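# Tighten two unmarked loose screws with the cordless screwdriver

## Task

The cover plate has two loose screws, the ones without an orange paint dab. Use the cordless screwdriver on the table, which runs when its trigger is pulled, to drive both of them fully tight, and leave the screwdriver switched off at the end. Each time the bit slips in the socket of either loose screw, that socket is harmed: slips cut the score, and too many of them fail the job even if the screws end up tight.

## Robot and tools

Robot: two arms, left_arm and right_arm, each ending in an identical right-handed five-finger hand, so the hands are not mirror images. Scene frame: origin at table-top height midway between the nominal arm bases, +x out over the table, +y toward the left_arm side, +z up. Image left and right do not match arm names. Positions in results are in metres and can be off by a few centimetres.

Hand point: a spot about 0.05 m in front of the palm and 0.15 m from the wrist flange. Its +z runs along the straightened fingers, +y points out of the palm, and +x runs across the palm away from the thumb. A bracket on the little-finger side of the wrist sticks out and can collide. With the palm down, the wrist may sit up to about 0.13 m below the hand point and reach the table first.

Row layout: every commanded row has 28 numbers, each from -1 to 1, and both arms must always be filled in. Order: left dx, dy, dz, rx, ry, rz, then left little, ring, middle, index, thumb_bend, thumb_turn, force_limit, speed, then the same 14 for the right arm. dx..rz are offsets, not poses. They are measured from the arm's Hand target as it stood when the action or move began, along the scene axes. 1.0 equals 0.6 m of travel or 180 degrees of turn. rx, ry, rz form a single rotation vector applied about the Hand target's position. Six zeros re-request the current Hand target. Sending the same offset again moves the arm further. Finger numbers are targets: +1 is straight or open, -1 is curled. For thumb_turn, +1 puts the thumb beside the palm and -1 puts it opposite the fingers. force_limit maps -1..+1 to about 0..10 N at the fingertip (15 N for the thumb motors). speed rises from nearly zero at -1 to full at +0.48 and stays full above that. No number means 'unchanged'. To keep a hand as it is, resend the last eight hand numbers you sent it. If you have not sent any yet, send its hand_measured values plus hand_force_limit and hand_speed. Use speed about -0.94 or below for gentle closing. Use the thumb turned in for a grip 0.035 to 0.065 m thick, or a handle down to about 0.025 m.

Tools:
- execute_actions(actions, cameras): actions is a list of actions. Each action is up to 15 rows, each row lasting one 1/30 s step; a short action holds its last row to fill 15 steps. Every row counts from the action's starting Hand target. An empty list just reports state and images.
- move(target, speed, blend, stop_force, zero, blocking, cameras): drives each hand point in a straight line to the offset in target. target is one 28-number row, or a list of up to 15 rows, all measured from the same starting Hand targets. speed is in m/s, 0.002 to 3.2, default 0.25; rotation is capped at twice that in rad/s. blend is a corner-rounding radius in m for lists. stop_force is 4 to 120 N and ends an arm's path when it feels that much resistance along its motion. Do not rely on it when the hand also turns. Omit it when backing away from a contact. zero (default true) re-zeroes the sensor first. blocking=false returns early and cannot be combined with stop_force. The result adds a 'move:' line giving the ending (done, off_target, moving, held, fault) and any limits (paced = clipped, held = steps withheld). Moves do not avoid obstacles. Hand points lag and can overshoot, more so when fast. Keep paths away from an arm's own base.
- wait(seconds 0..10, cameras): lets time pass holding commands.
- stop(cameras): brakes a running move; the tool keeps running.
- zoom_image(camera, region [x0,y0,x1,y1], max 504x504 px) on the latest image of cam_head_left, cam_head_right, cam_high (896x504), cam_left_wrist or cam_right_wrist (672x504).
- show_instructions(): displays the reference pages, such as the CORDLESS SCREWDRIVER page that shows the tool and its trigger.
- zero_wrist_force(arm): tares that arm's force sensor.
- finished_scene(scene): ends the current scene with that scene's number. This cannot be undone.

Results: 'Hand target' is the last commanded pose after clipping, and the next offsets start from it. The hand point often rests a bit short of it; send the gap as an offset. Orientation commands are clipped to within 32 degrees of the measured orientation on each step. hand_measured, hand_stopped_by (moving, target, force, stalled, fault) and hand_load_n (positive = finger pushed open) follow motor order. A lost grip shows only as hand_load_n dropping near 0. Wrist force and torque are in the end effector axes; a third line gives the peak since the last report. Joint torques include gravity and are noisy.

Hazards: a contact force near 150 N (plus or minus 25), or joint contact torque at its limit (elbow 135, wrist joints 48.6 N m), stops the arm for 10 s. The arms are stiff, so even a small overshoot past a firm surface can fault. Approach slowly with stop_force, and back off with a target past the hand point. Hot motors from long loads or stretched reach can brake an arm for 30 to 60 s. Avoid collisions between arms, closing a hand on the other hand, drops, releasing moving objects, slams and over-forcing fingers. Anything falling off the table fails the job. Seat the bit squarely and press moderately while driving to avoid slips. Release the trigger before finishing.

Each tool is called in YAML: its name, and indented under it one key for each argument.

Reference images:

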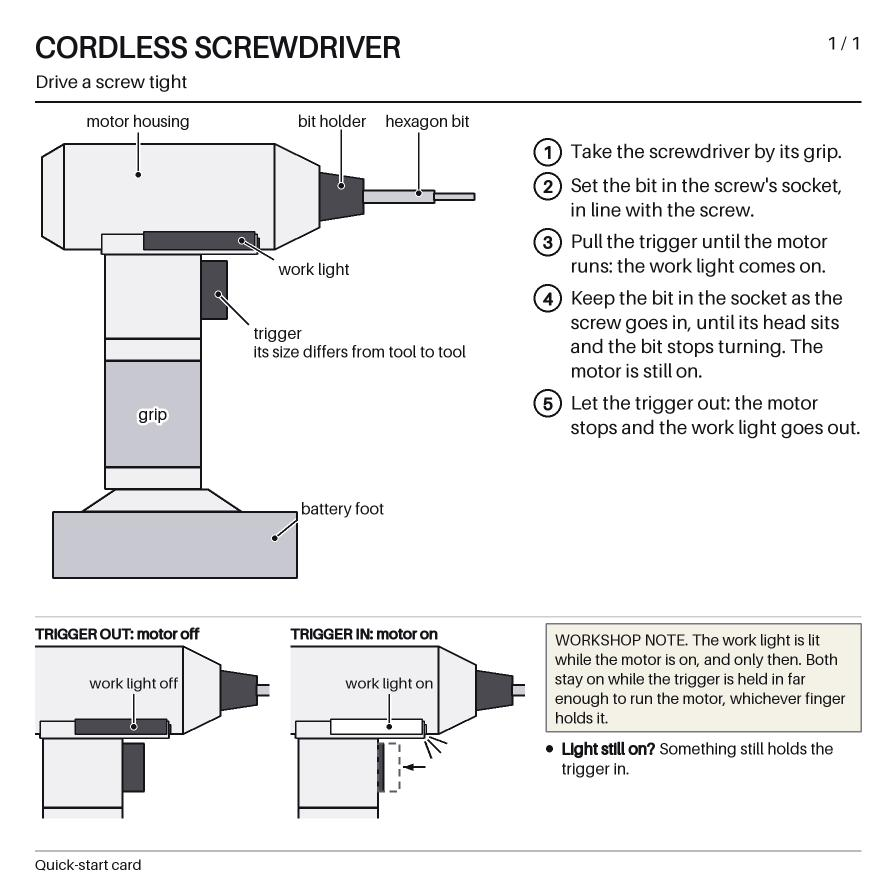

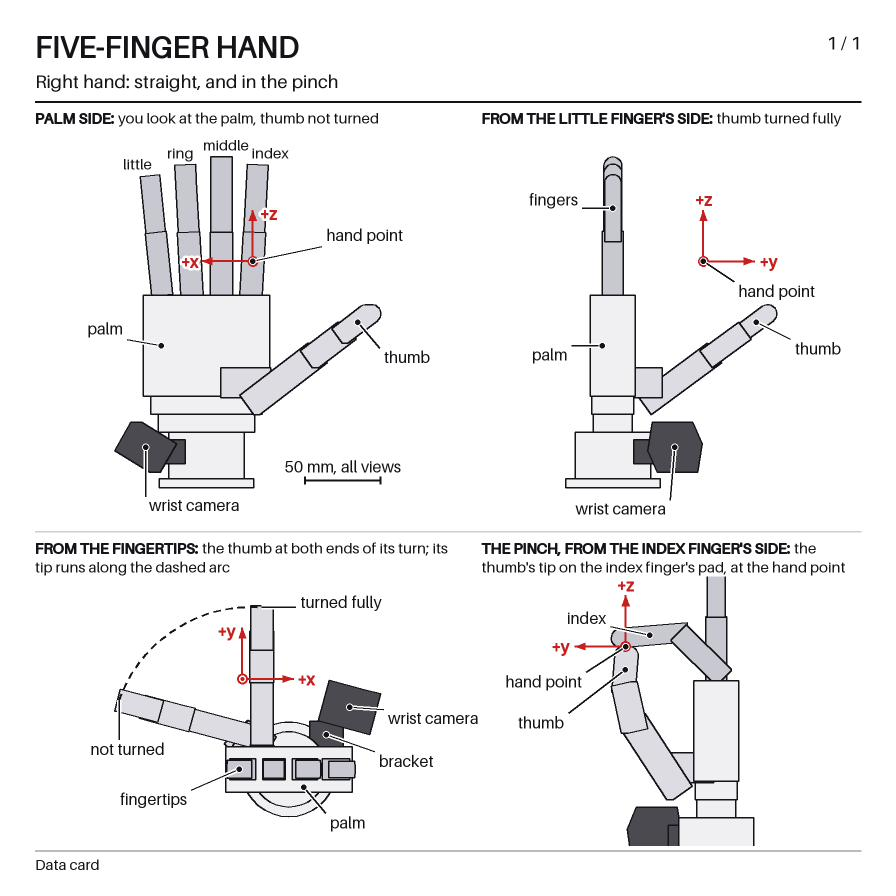

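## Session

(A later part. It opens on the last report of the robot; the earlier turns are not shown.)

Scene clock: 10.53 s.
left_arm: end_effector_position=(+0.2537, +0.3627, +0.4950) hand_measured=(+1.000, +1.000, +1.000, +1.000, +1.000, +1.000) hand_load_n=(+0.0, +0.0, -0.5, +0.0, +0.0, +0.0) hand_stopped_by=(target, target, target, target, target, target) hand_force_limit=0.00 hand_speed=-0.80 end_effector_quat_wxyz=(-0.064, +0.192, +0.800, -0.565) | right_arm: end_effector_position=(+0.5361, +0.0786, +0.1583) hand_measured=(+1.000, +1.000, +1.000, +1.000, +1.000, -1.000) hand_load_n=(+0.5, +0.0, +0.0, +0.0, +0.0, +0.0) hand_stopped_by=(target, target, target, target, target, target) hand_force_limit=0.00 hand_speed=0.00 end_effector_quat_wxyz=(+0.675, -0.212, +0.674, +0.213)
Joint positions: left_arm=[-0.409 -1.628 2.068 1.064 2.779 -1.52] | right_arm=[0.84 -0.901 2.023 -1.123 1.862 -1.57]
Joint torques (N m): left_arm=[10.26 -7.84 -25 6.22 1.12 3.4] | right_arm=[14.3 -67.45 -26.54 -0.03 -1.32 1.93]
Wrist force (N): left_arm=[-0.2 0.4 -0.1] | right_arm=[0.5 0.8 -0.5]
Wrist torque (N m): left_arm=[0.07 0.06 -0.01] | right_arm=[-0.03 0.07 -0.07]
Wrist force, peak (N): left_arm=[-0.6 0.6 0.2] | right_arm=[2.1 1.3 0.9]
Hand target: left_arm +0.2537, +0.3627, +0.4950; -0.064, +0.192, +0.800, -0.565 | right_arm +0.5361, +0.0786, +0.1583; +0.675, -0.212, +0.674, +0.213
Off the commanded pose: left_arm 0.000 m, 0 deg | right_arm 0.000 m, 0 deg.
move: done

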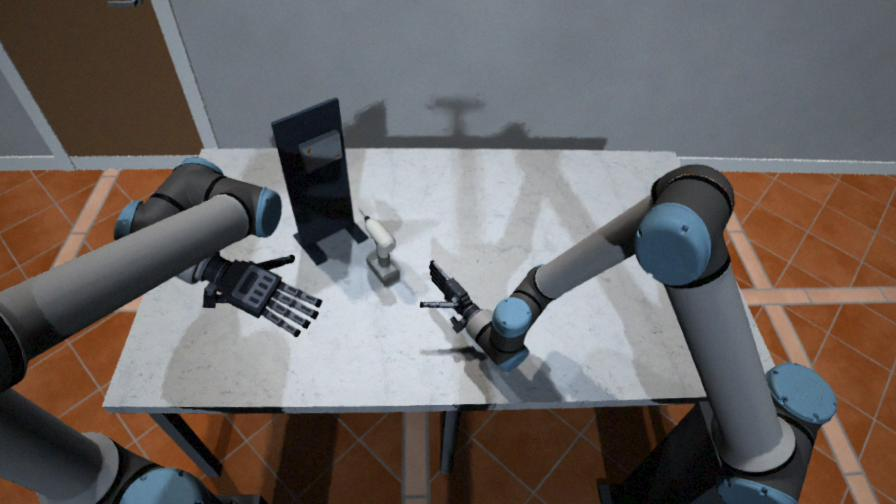

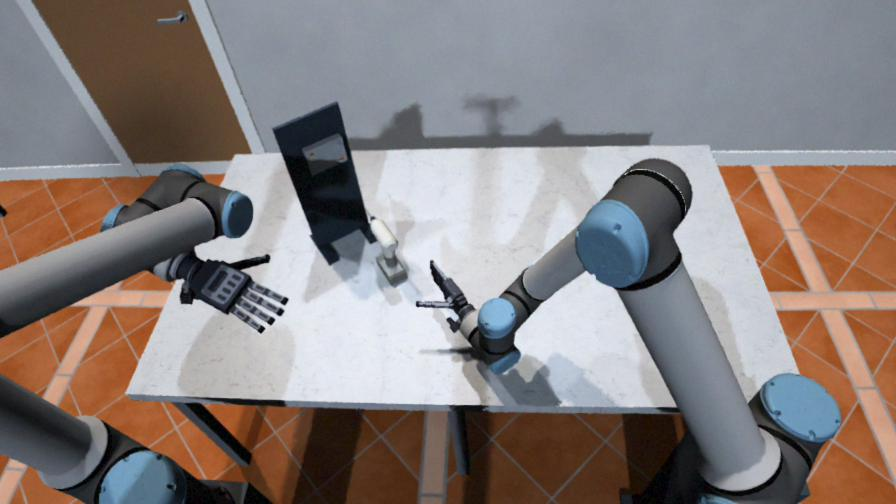

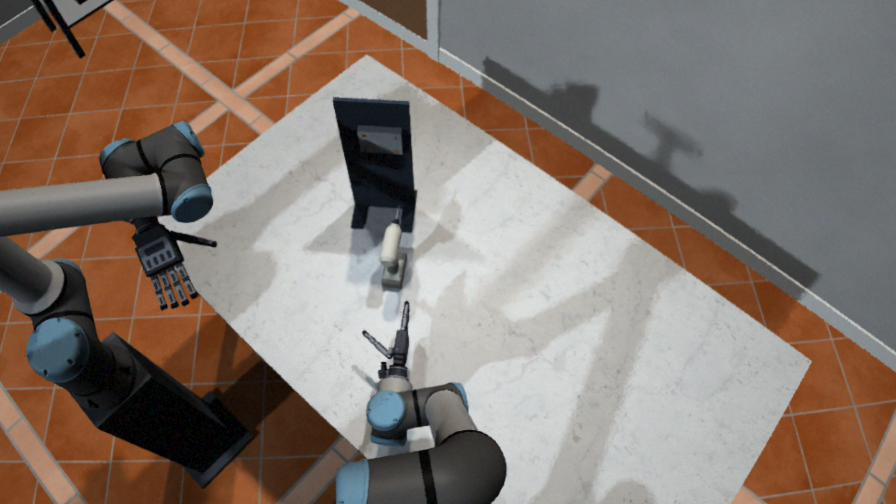

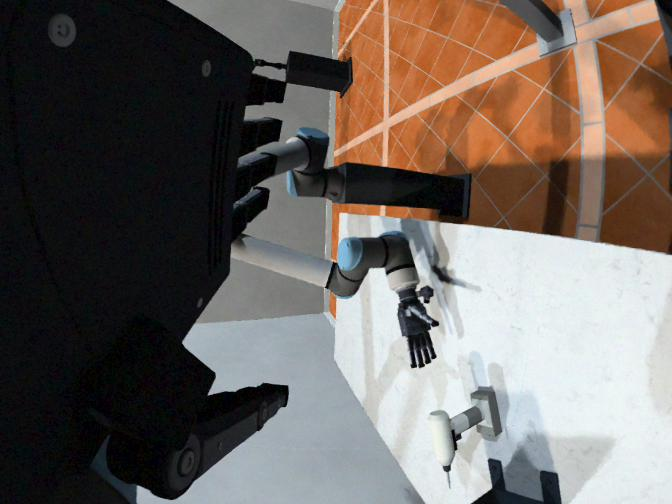

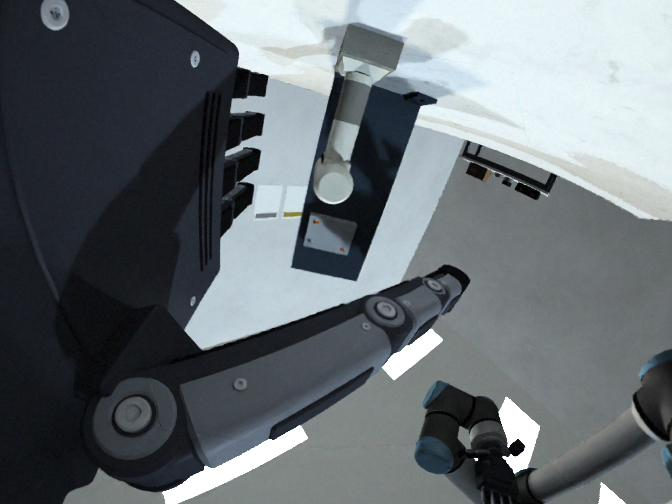

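move:
  target: [0,0,0,0,0,0,1,1,1,1,1,1,0,-0.8,0.125,0.112,-0.05,0,0,0,1,1,1,1,1,-1,0,0]
  speed: 0.15

zoom_image:
  camera: "cam_head_right"
  region: [320, 180, 480, 330]

zoom_image:
  camera: "cam_high"
  region: [300, 180, 500, 400]

zoom_image:
  camera: "cam_left_wrist"
  region: [400, 340, 560, 504]

Scene clock: 12.13 s.
left_arm: end_effector_position=(+0.2537, +0.3627, +0.4950) hand_measured=(+1.000, +1.000, +1.000, +1.000, +1.000, +1.000) hand_load_n=(+0.0, +0.0, +0.0, +0.0, +0.0, +0.0) hand_stopped_by=(target, target, target, target, target, target) hand_force_limit=0.00 hand_speed=-0.80 end_effector_quat_wxyz=(-0.064, +0.192, +0.800, -0.565) | right_arm: end_effector_position=(+0.6111, +0.1457, +0.1282) hand_measured=(+1.000, +1.000, +1.000, +1.000, +1.000, -1.000) hand_load_n=(+0.0, +0.0, +0.0, +0.0, +0.0, +0.0) hand_stopped_by=(target, target, target, target, target, target) hand_force_limit=0.00 hand_speed=0.00 end_effector_quat_wxyz=(+0.675, -0.212, +0.674, +0.213)
Joint positions: left_arm=[-0.409 -1.628 2.068 1.064 2.779 -1.52] | right_arm=[0.817 -0.777 1.822 -1.046 1.838 -1.57]
Joint torques (N m): left_arm=[6.75 -9.9 -21.67 6.09 1.85 3.88] | right_arm=[14.45 -83.65 -27.94 -4.85 1.97 1.9]
Wrist force (N): left_arm=[0.0 0.6 -0.3] | right_arm=[0.7 0.5 -0.3]
Wrist torque (N m): left_arm=[0.11 0.03 0.00] | right_arm=[-0.08 0.04 -0.07]
Wrist force, peak (N): left_arm=[-0.1 0.8 -0.7] | right_arm=[0.1 0.5 -2.2]
Hand target: left_arm +0.2537, +0.3627, +0.4950; -0.064, +0.192, +0.800, -0.565 | right_arm +0.6111, +0.1458, +0.1283; +0.675, -0.212, +0.674, +0.213
Off the commanded pose: left_arm 0.000 m, 0 deg | right_arm 0.000 m, 0 deg.
move: done

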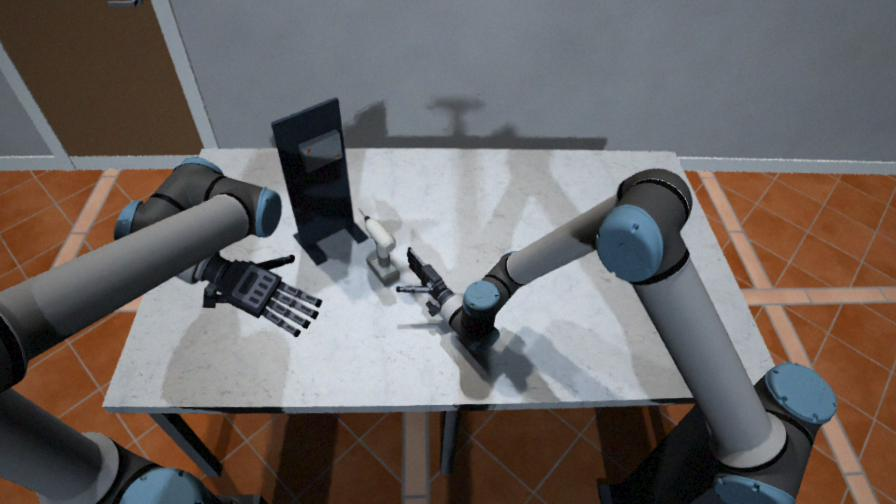

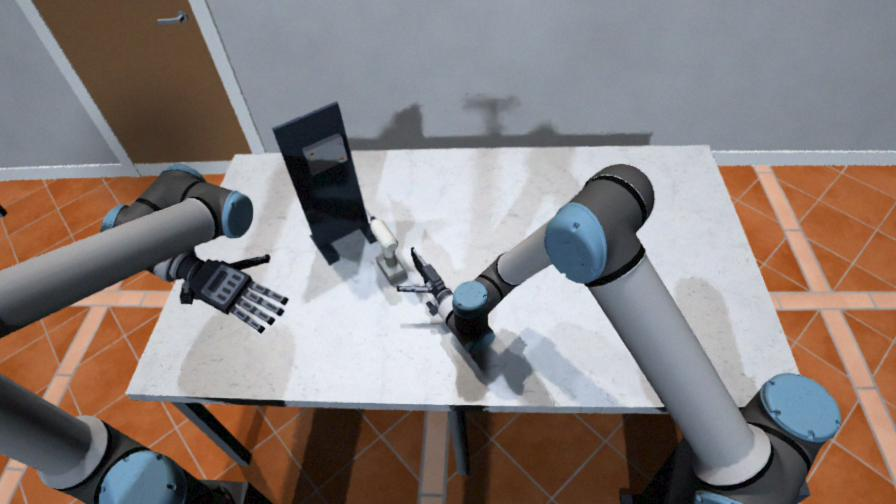

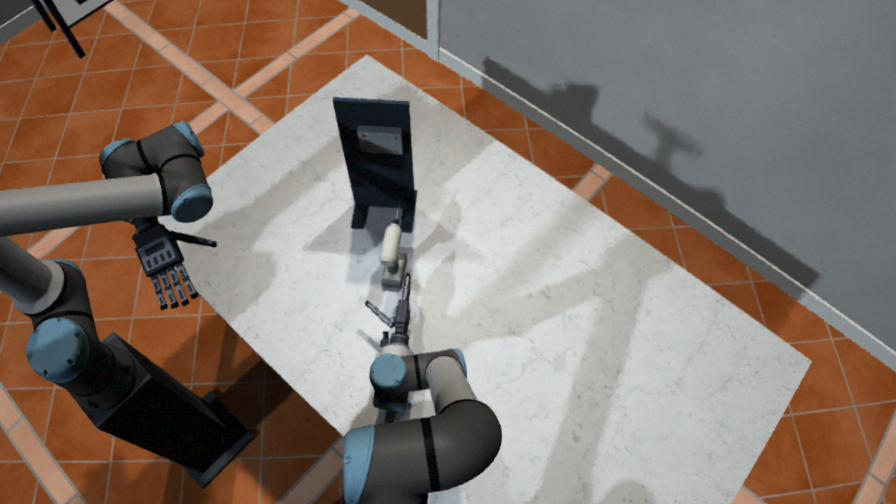

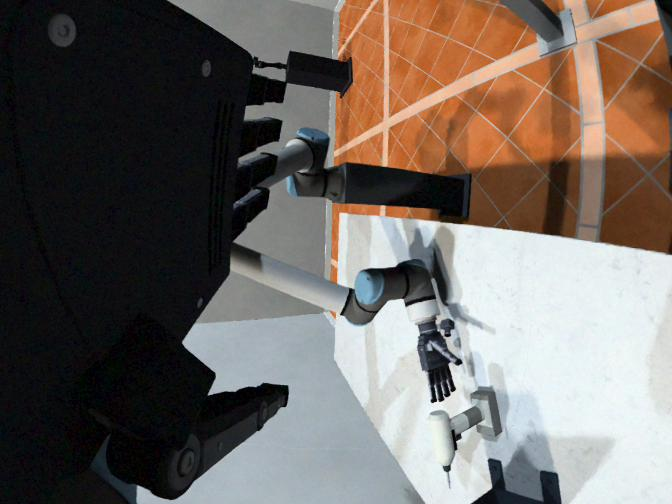

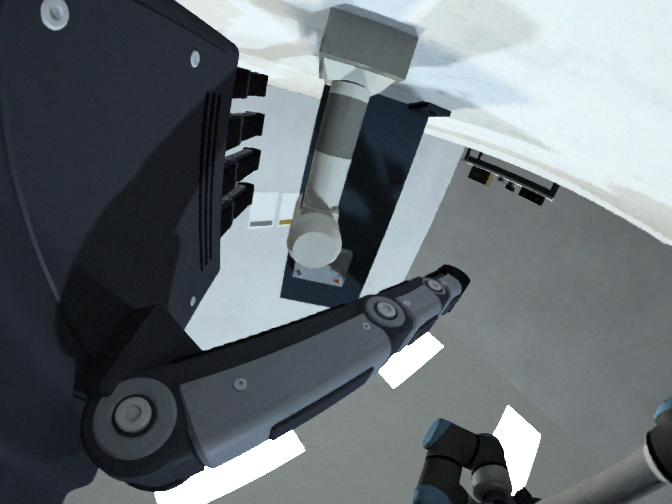

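Scaled by 3.150.

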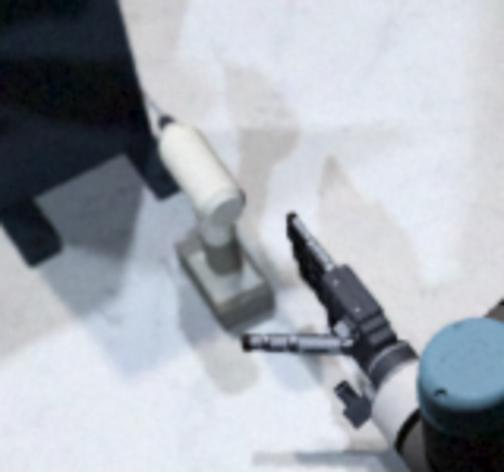

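Scaled by 2.291.

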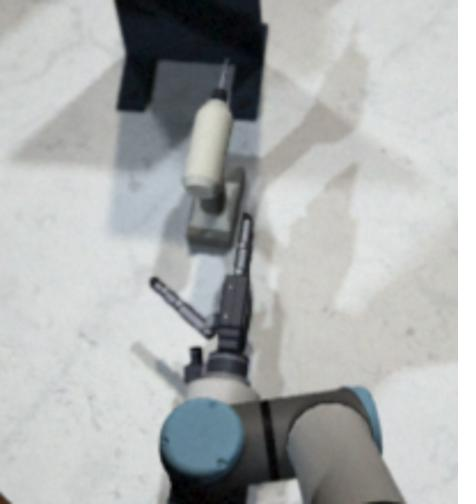

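Scaled by 3.073 (camera's finer frame: 960x720).

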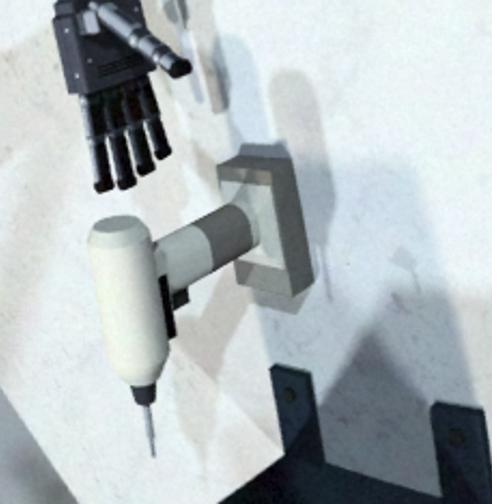

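move:
  target: [0,0,0,0,0,0,1,1,1,1,1,1,0,-0.8,0.088,0.05,-0.014,0,0,0,1,1,1,1,1,-1,0,0]
  speed: 0.1
  stop_force: 6

zoom_image:
  camera: "cam_head_right"
  region: [320, 180, 480, 330]

zoom_image:
  camera: "cam_high"
  region: [340, 200, 460, 340]

zoom_image:
  camera: "cam_left_wrist"
  region: [400, 340, 560, 504]

zoom_image:
  camera: "cam_right_wrist"
  region: [180, 0, 500, 320]

Scene clock: 14.67 s.
left_arm: end_effector_position=(+0.2537, +0.3627, +0.4950) hand_measured=(+1.000, +1.000, +1.000, +1.000, +1.000, +1.000) hand_load_n=(+0.0, +0.0, +0.0, +0.0, +0.0, +0.0) hand_stopped_by=(target, target, target, target, target, target) hand_force_limit=0.00 hand_speed=-0.80 end_effector_quat_wxyz=(-0.064, +0.192, +0.800, -0.565) | right_arm: end_effector_position=(+0.6639, +0.1758, +0.1199) hand_measured=(+1.000, +1.000, +1.000, +1.000, +1.000, -1.000) hand_load_n=(+0.0, +0.0, +0.0, +0.0, +0.0, +0.0) hand_stopped_by=(target, target, target, target, target, target) hand_force_limit=0.00 hand_speed=0.00 end_effector_quat_wxyz=(+0.675, -0.212, +0.674, +0.213)
Joint positions: left_arm=[-0.409 -1.628 2.068 1.064 2.779 -1.52] | right_arm=[0.789 -0.72 1.706 -0.988 1.811 -1.57]
Joint torques (N m): left_arm=[10.28 -11.09 -23.43 6.66 2.06 3.79] | right_arm=[13.67 -104.46 -30.04 -4.6 2.13 1.73]
Wrist force (N): left_arm=[0.1 0.2 -0.6] | right_arm=[0.5 0.2 -0.4]
Wrist torque (N m): left_arm=[0.07 0.03 -0.01] | right_arm=[-0.12 0.06 -0.08]
Wrist force, peak (N): left_arm=[-0.4 0.4 -0.7] | right_arm=[0.4 0.7 -1.9]
Hand target: left_arm +0.2537, +0.3627, +0.4950; -0.064, +0.192, +0.800, -0.565 | right_arm +0.6639, +0.1758, +0.1199; +0.675, -0.212, +0.674, +0.213
Off the commanded pose: left_arm 0.000 m, 0 deg | right_arm 0.000 m, 0 deg.
move: done

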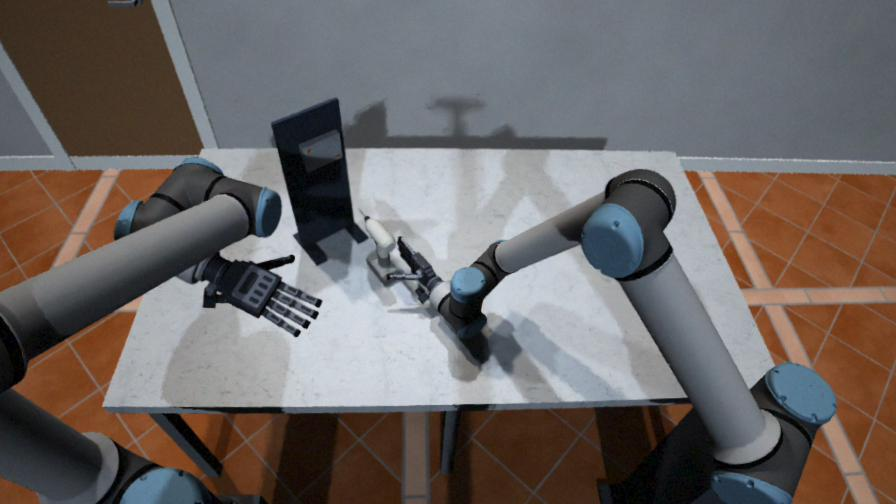

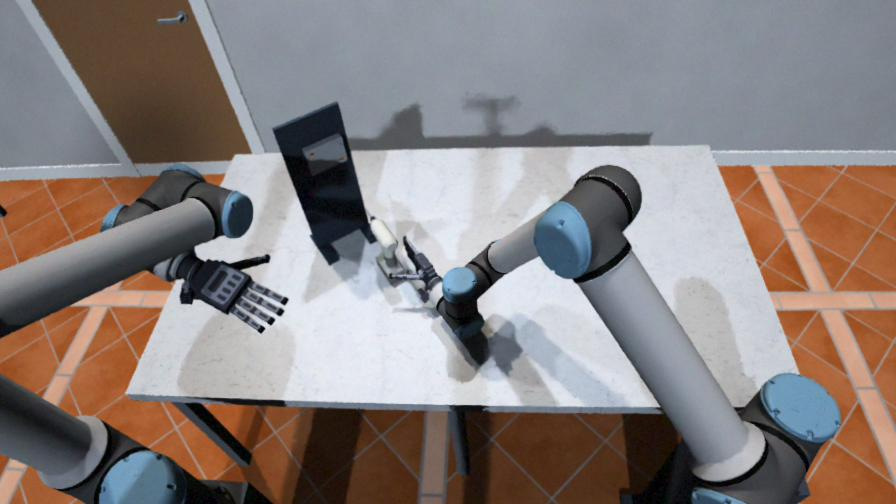

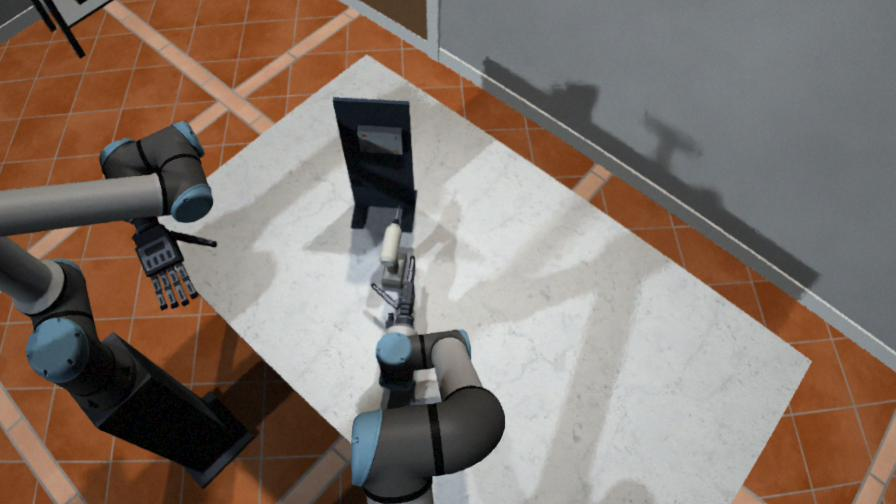

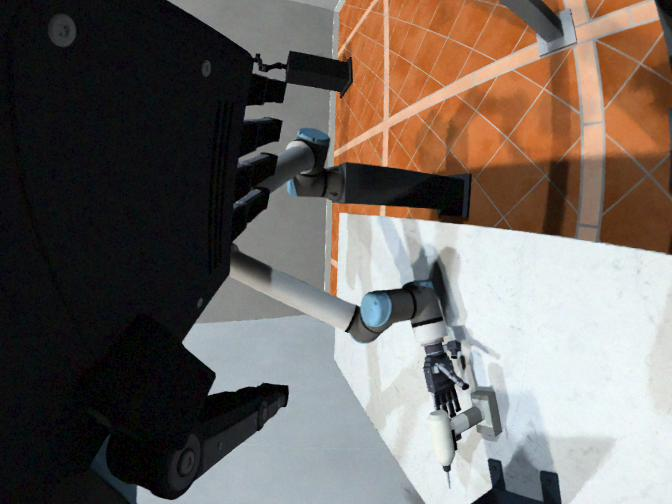

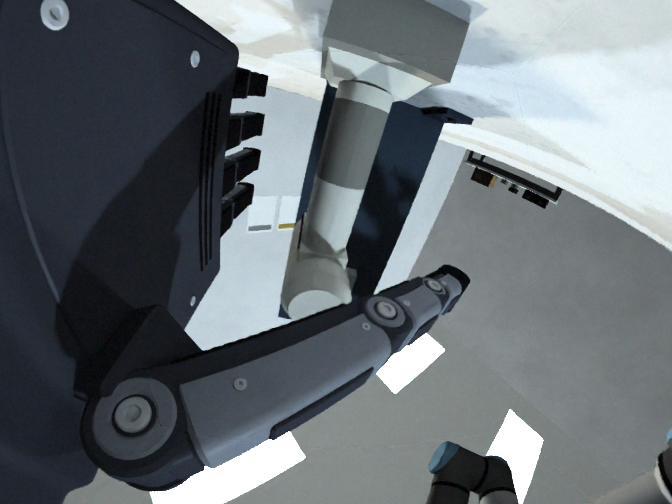

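Scaled by 3.150.

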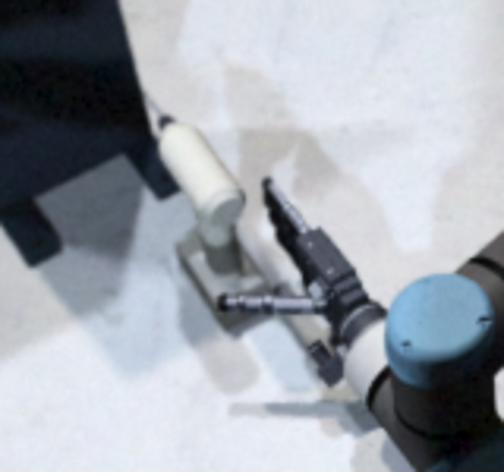

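Scaled by 3.600.

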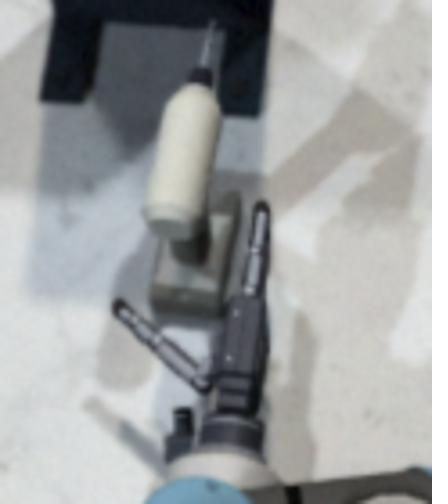

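Scaled by 3.073 (camera's finer frame: 960x720).

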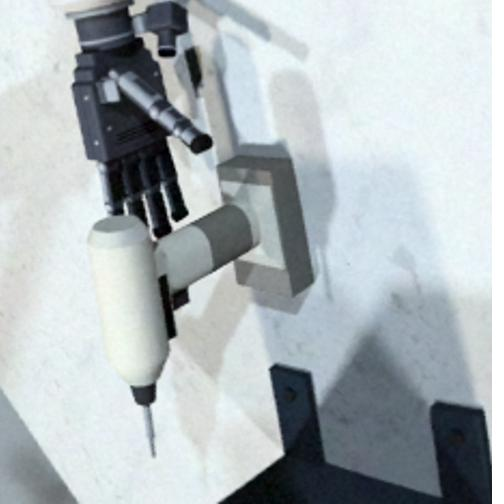

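Scaled by 1.575 (camera's finer frame: 960x720).

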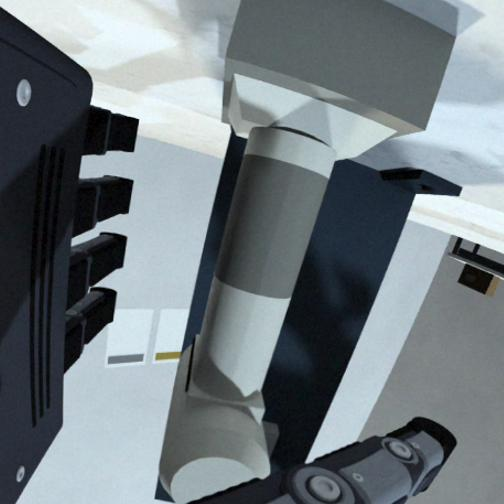

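move:
  target: [0,0,0,0,0,0,1,1,1,1,1,1,0,-0.8,0.08,0.056,-0.003,0,0,0,1,1,1,1,1,-1,0,0]
  speed: 0.06
  stop_force: 4

zoom_image:
  camera: "cam_head_right"
  region: [320, 180, 480, 330]

zoom_image:
  camera: "cam_high"
  region: [340, 200, 460, 340]

zoom_image:
  camera: "cam_left_wrist"
  region: [400, 340, 560, 504]

zoom_image:
  camera: "cam_right_wrist"
  region: [180, 0, 560, 380]

Scene clock: 18.13 s.
left_arm: end_effector_position=(+0.2537, +0.3627, +0.4950) hand_measured=(+1.000, +1.000, +1.000, +1.000, +1.000, +1.000) hand_load_n=(+0.0, +0.0, +0.0, +0.0, +0.0, -0.5) hand_stopped_by=(target, target, target, target, target, target) hand_force_limit=0.00 hand_speed=-0.80 end_effector_quat_wxyz=(-0.064, +0.192, +0.800, -0.565) | right_arm: end_effector_position=(+0.7119, +0.2094, +0.1181) hand_measured=(+1.000, +1.000, +1.000, +1.000, +1.000, -1.000) hand_load_n=(+0.0, +0.0, +0.0, +0.0, +0.0, +0.0) hand_stopped_by=(target, target, target, target, target, target) hand_force_limit=0.00 hand_speed=0.00 end_effector_quat_wxyz=(+0.675, -0.212, +0.674, +0.213)
Joint positions: left_arm=[-0.409 -1.628 2.068 1.064 2.779 -1.52] | right_arm=[0.773 -0.666 1.581 -0.917 1.794 -1.57]
Joint torques (N m): left_arm=[8.99 -9.43 -24.09 6.68 2.17 3.53] | right_arm=[14.71 -109.67 -31.54 -4.45 2.17 2.01]
Wrist force (N): left_arm=[-0.2 0.1 -0.1] | right_arm=[0.4 0.5 -0.5]
Wrist torque (N m): left_arm=[0.02 0.06 -0.03] | right_arm=[-0.08 0.08 -0.08]
Wrist force, peak (N): left_arm=[0.0 0.5 -0.6] | right_arm=[0.8 0.1 -1.4]
Hand target: left_arm +0.2537, +0.3627, +0.4950; -0.064, +0.192, +0.800, -0.565 | right_arm +0.7119, +0.2094, +0.1181; +0.675, -0.212, +0.674, +0.213
Off the commanded pose: left_arm 0.000 m, 0 deg | right_arm 0.000 m, 0 deg.
move: done

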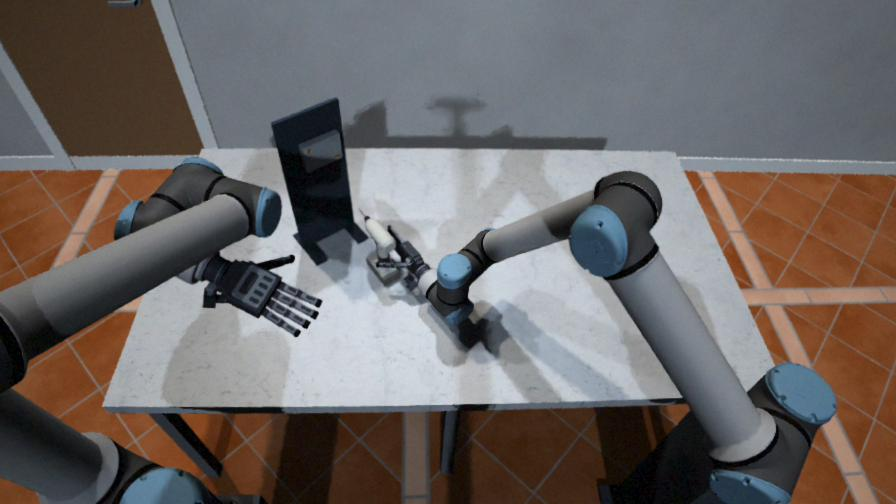

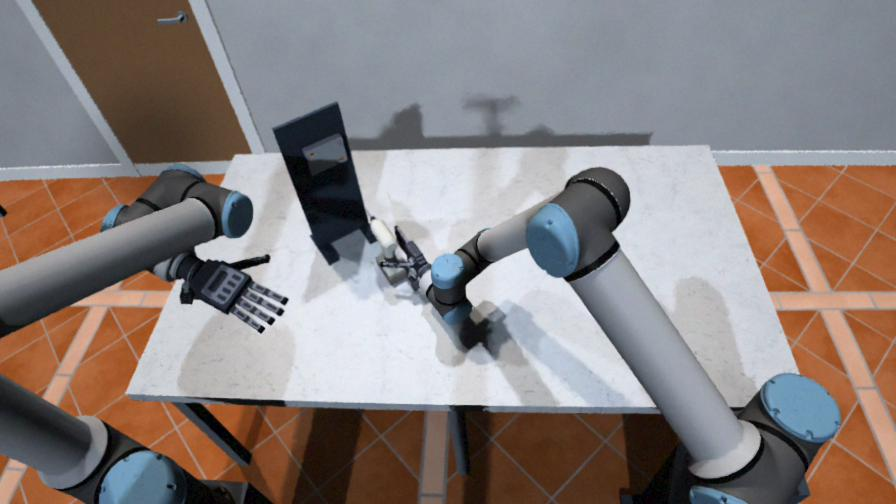

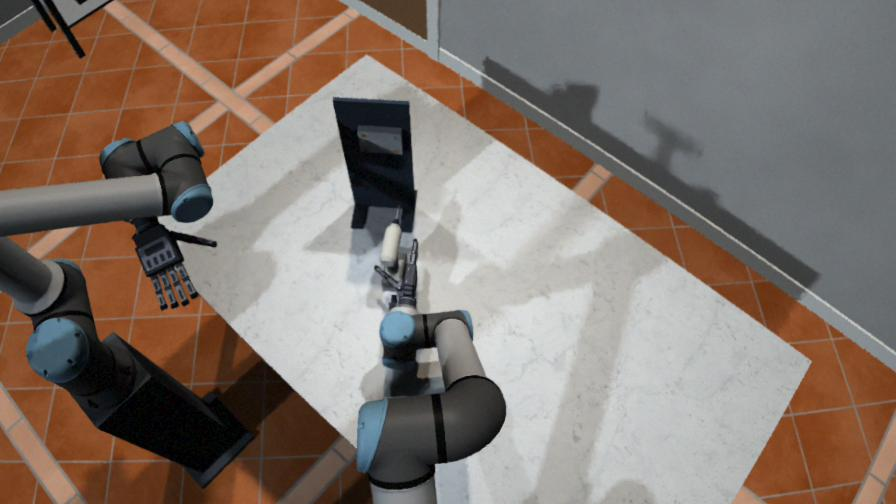

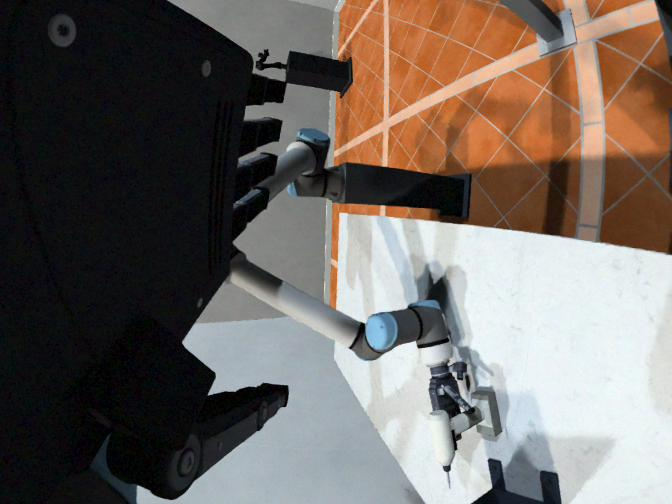

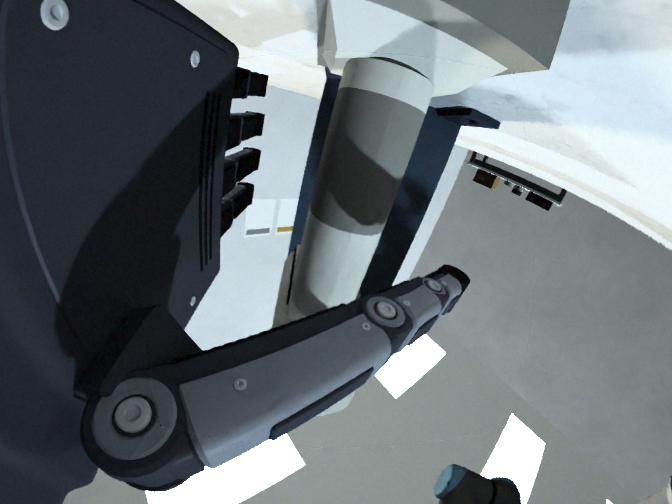

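Scaled by 3.150.

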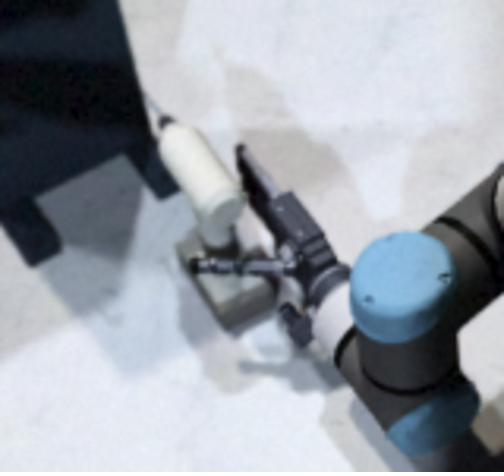

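Scaled by 3.600.

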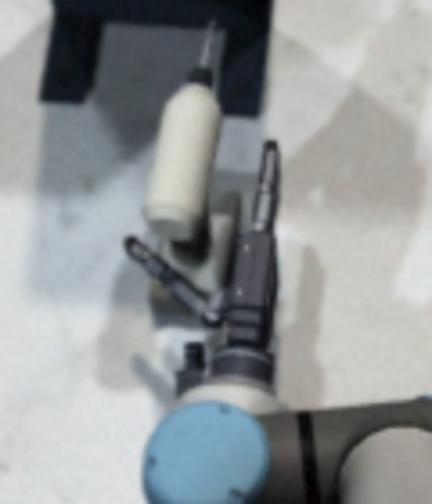

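Scaled by 3.073 (camera's finer frame: 960x720).

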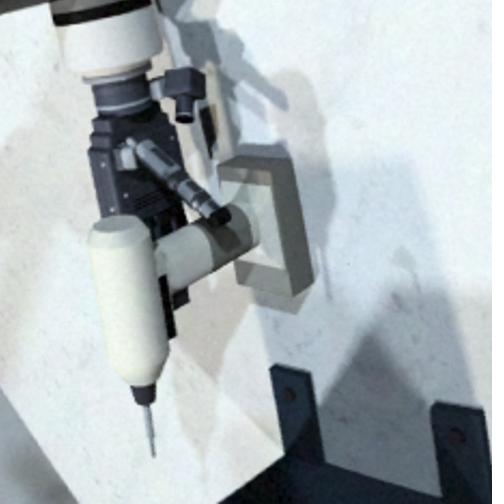

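Scaled by 1.326 (camera's finer frame: 960x720).

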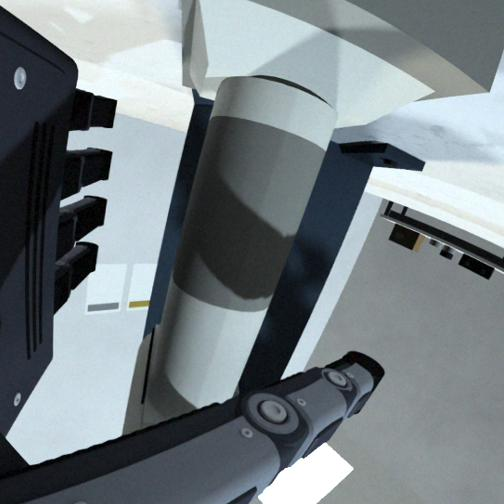

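move:
  target: [0,0,0,0,0,0,1,1,1,1,1,1,0,-0.8,0.0285,0.0463,0.0067,0,0,0,1,1,1,1,1,-1,0,0]
  speed: 0.04
  stop_force: 4

zoom_image:
  camera: "cam_high"
  region: [340, 200, 460, 340]

zoom_image:
  camera: "cam_left_wrist"
  region: [400, 340, 560, 504]

zoom_image:
  camera: "cam_right_wrist"
  region: [180, 0, 560, 380]

Scene clock: 20.97 s.
left_arm: end_effector_position=(+0.2537, +0.3627, +0.4950) hand_measured=(+1.000, +1.000, +1.000, +1.000, +1.000, +1.000) hand_load_n=(+0.0, +0.0, +0.0, +0.0, +0.0, -0.5) hand_stopped_by=(target, target, target, target, target, target) hand_force_limit=0.00 hand_speed=-0.80 end_effector_quat_wxyz=(-0.064, +0.192, +0.800, -0.565) | right_arm: end_effector_position=(+0.7289, +0.2372, +0.1221) hand_measured=(+1.000, +1.000, +1.000, +1.000, +1.000, -1.000) hand_load_n=(+0.0, +0.0, +0.0, +0.0, +0.0, -0.5) hand_stopped_by=(target, target, target, target, target, target) hand_force_limit=0.00 hand_speed=0.00 end_effector_quat_wxyz=(+0.675, -0.212, +0.674, +0.213)
Joint positions: left_arm=[-0.409 -1.628 2.068 1.064 2.779 -1.52] | right_arm=[0.78 -0.637 1.502 -0.866 1.801 -1.57]
Joint torques (N m): left_arm=[7.13 -8.57 -24.07 6.73 2.83 3.4] | right_arm=[-14.66 -113.01 -24.6 -4.41 -0.57 -0.38]
Wrist force (N): left_arm=[0.2 0.1 -0.1] | right_arm=[0.4 0.6 -0.5]
Wrist torque (N m): left_arm=[0.02 0.00 0.00] | right_arm=[-0.07 0.09 -0.09]
Wrist force, peak (N): left_arm=[-0.7 0.3 -0.5] | right_arm=[1.0 0.5 -1.1]
Hand target: left_arm +0.2537, +0.3627, +0.4950; -0.064, +0.192, +0.800, -0.565 | right_arm +0.7290, +0.2372, +0.1221; +0.675, -0.212, +0.674, +0.213
Off the commanded pose: left_arm 0.000 m, 0 deg | right_arm 0.000 m, 0 deg.
move: done

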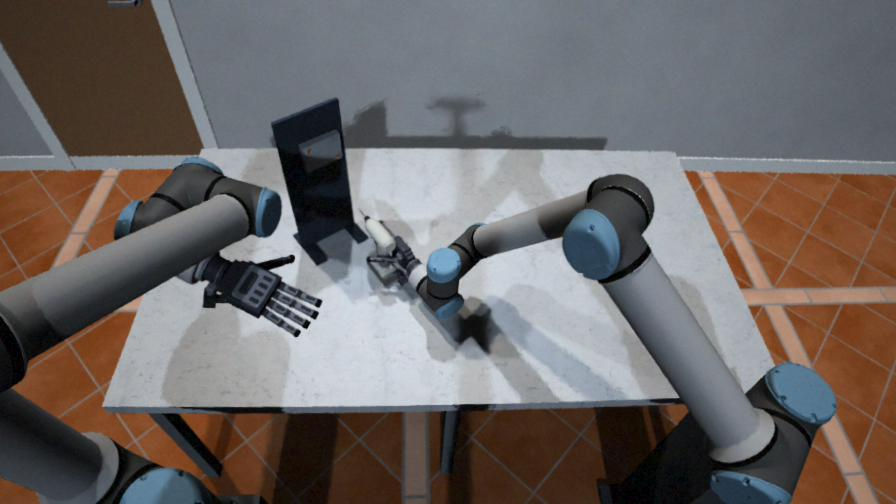

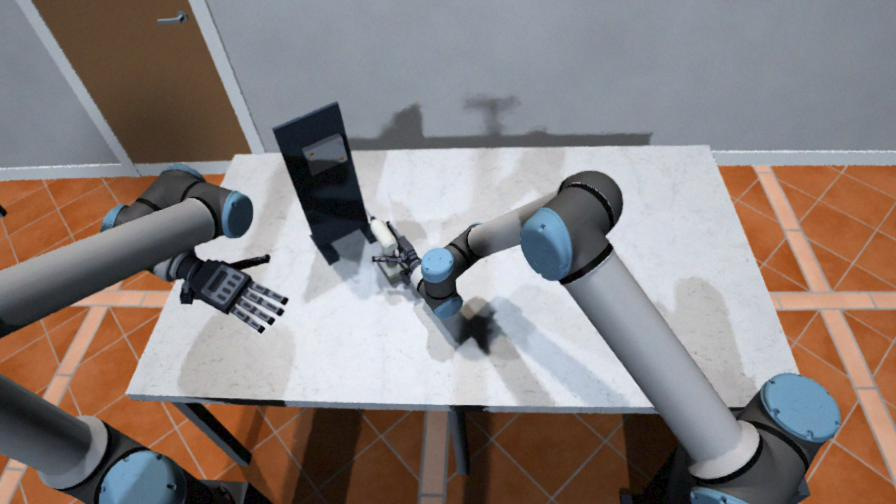

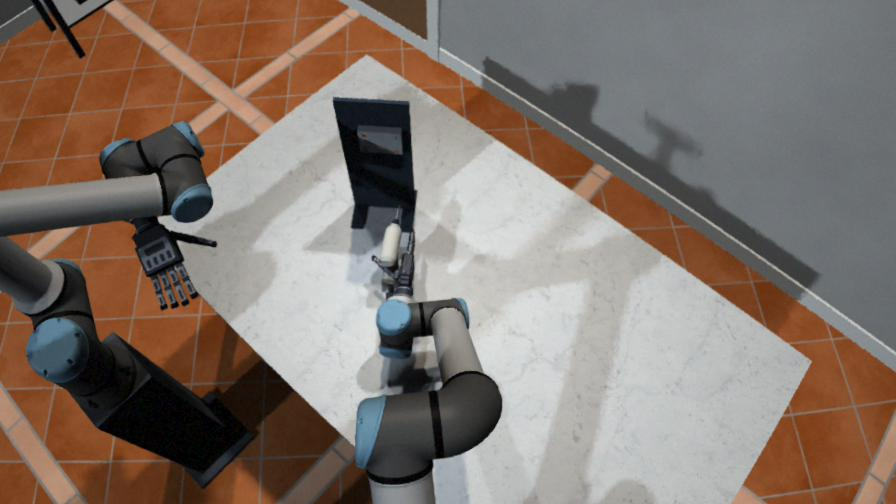

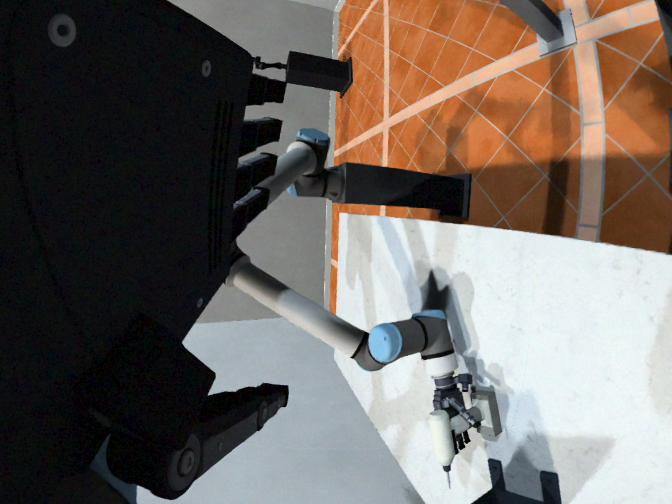

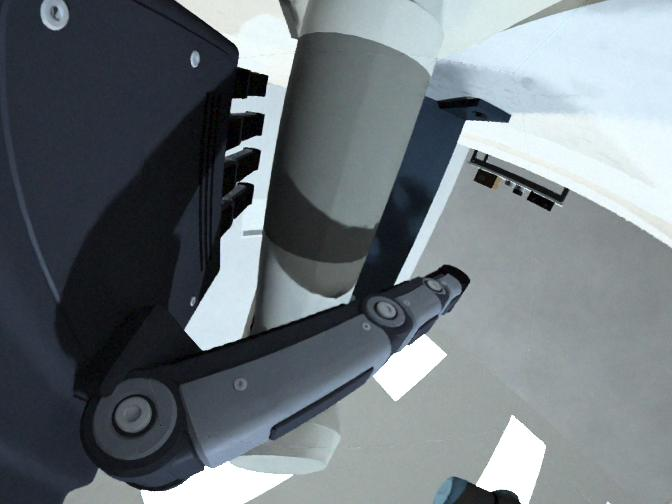

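Scaled by 3.600.

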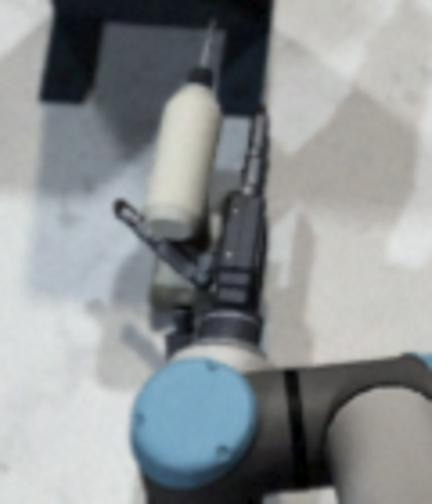

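Scaled by 3.073 (camera's finer frame: 960x720).

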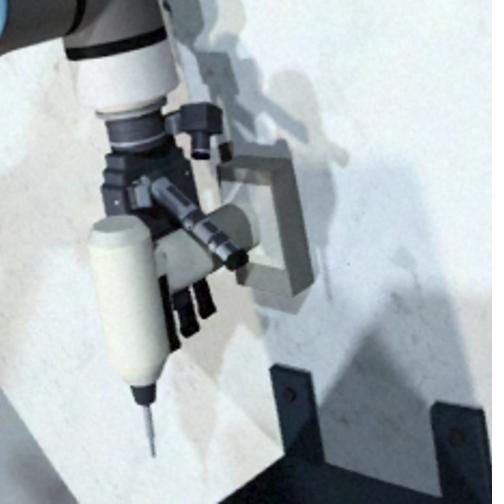

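Scaled by 1.326 (camera's finer frame: 960x720).

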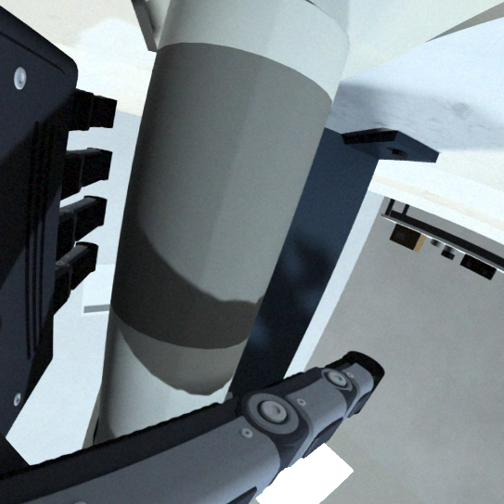

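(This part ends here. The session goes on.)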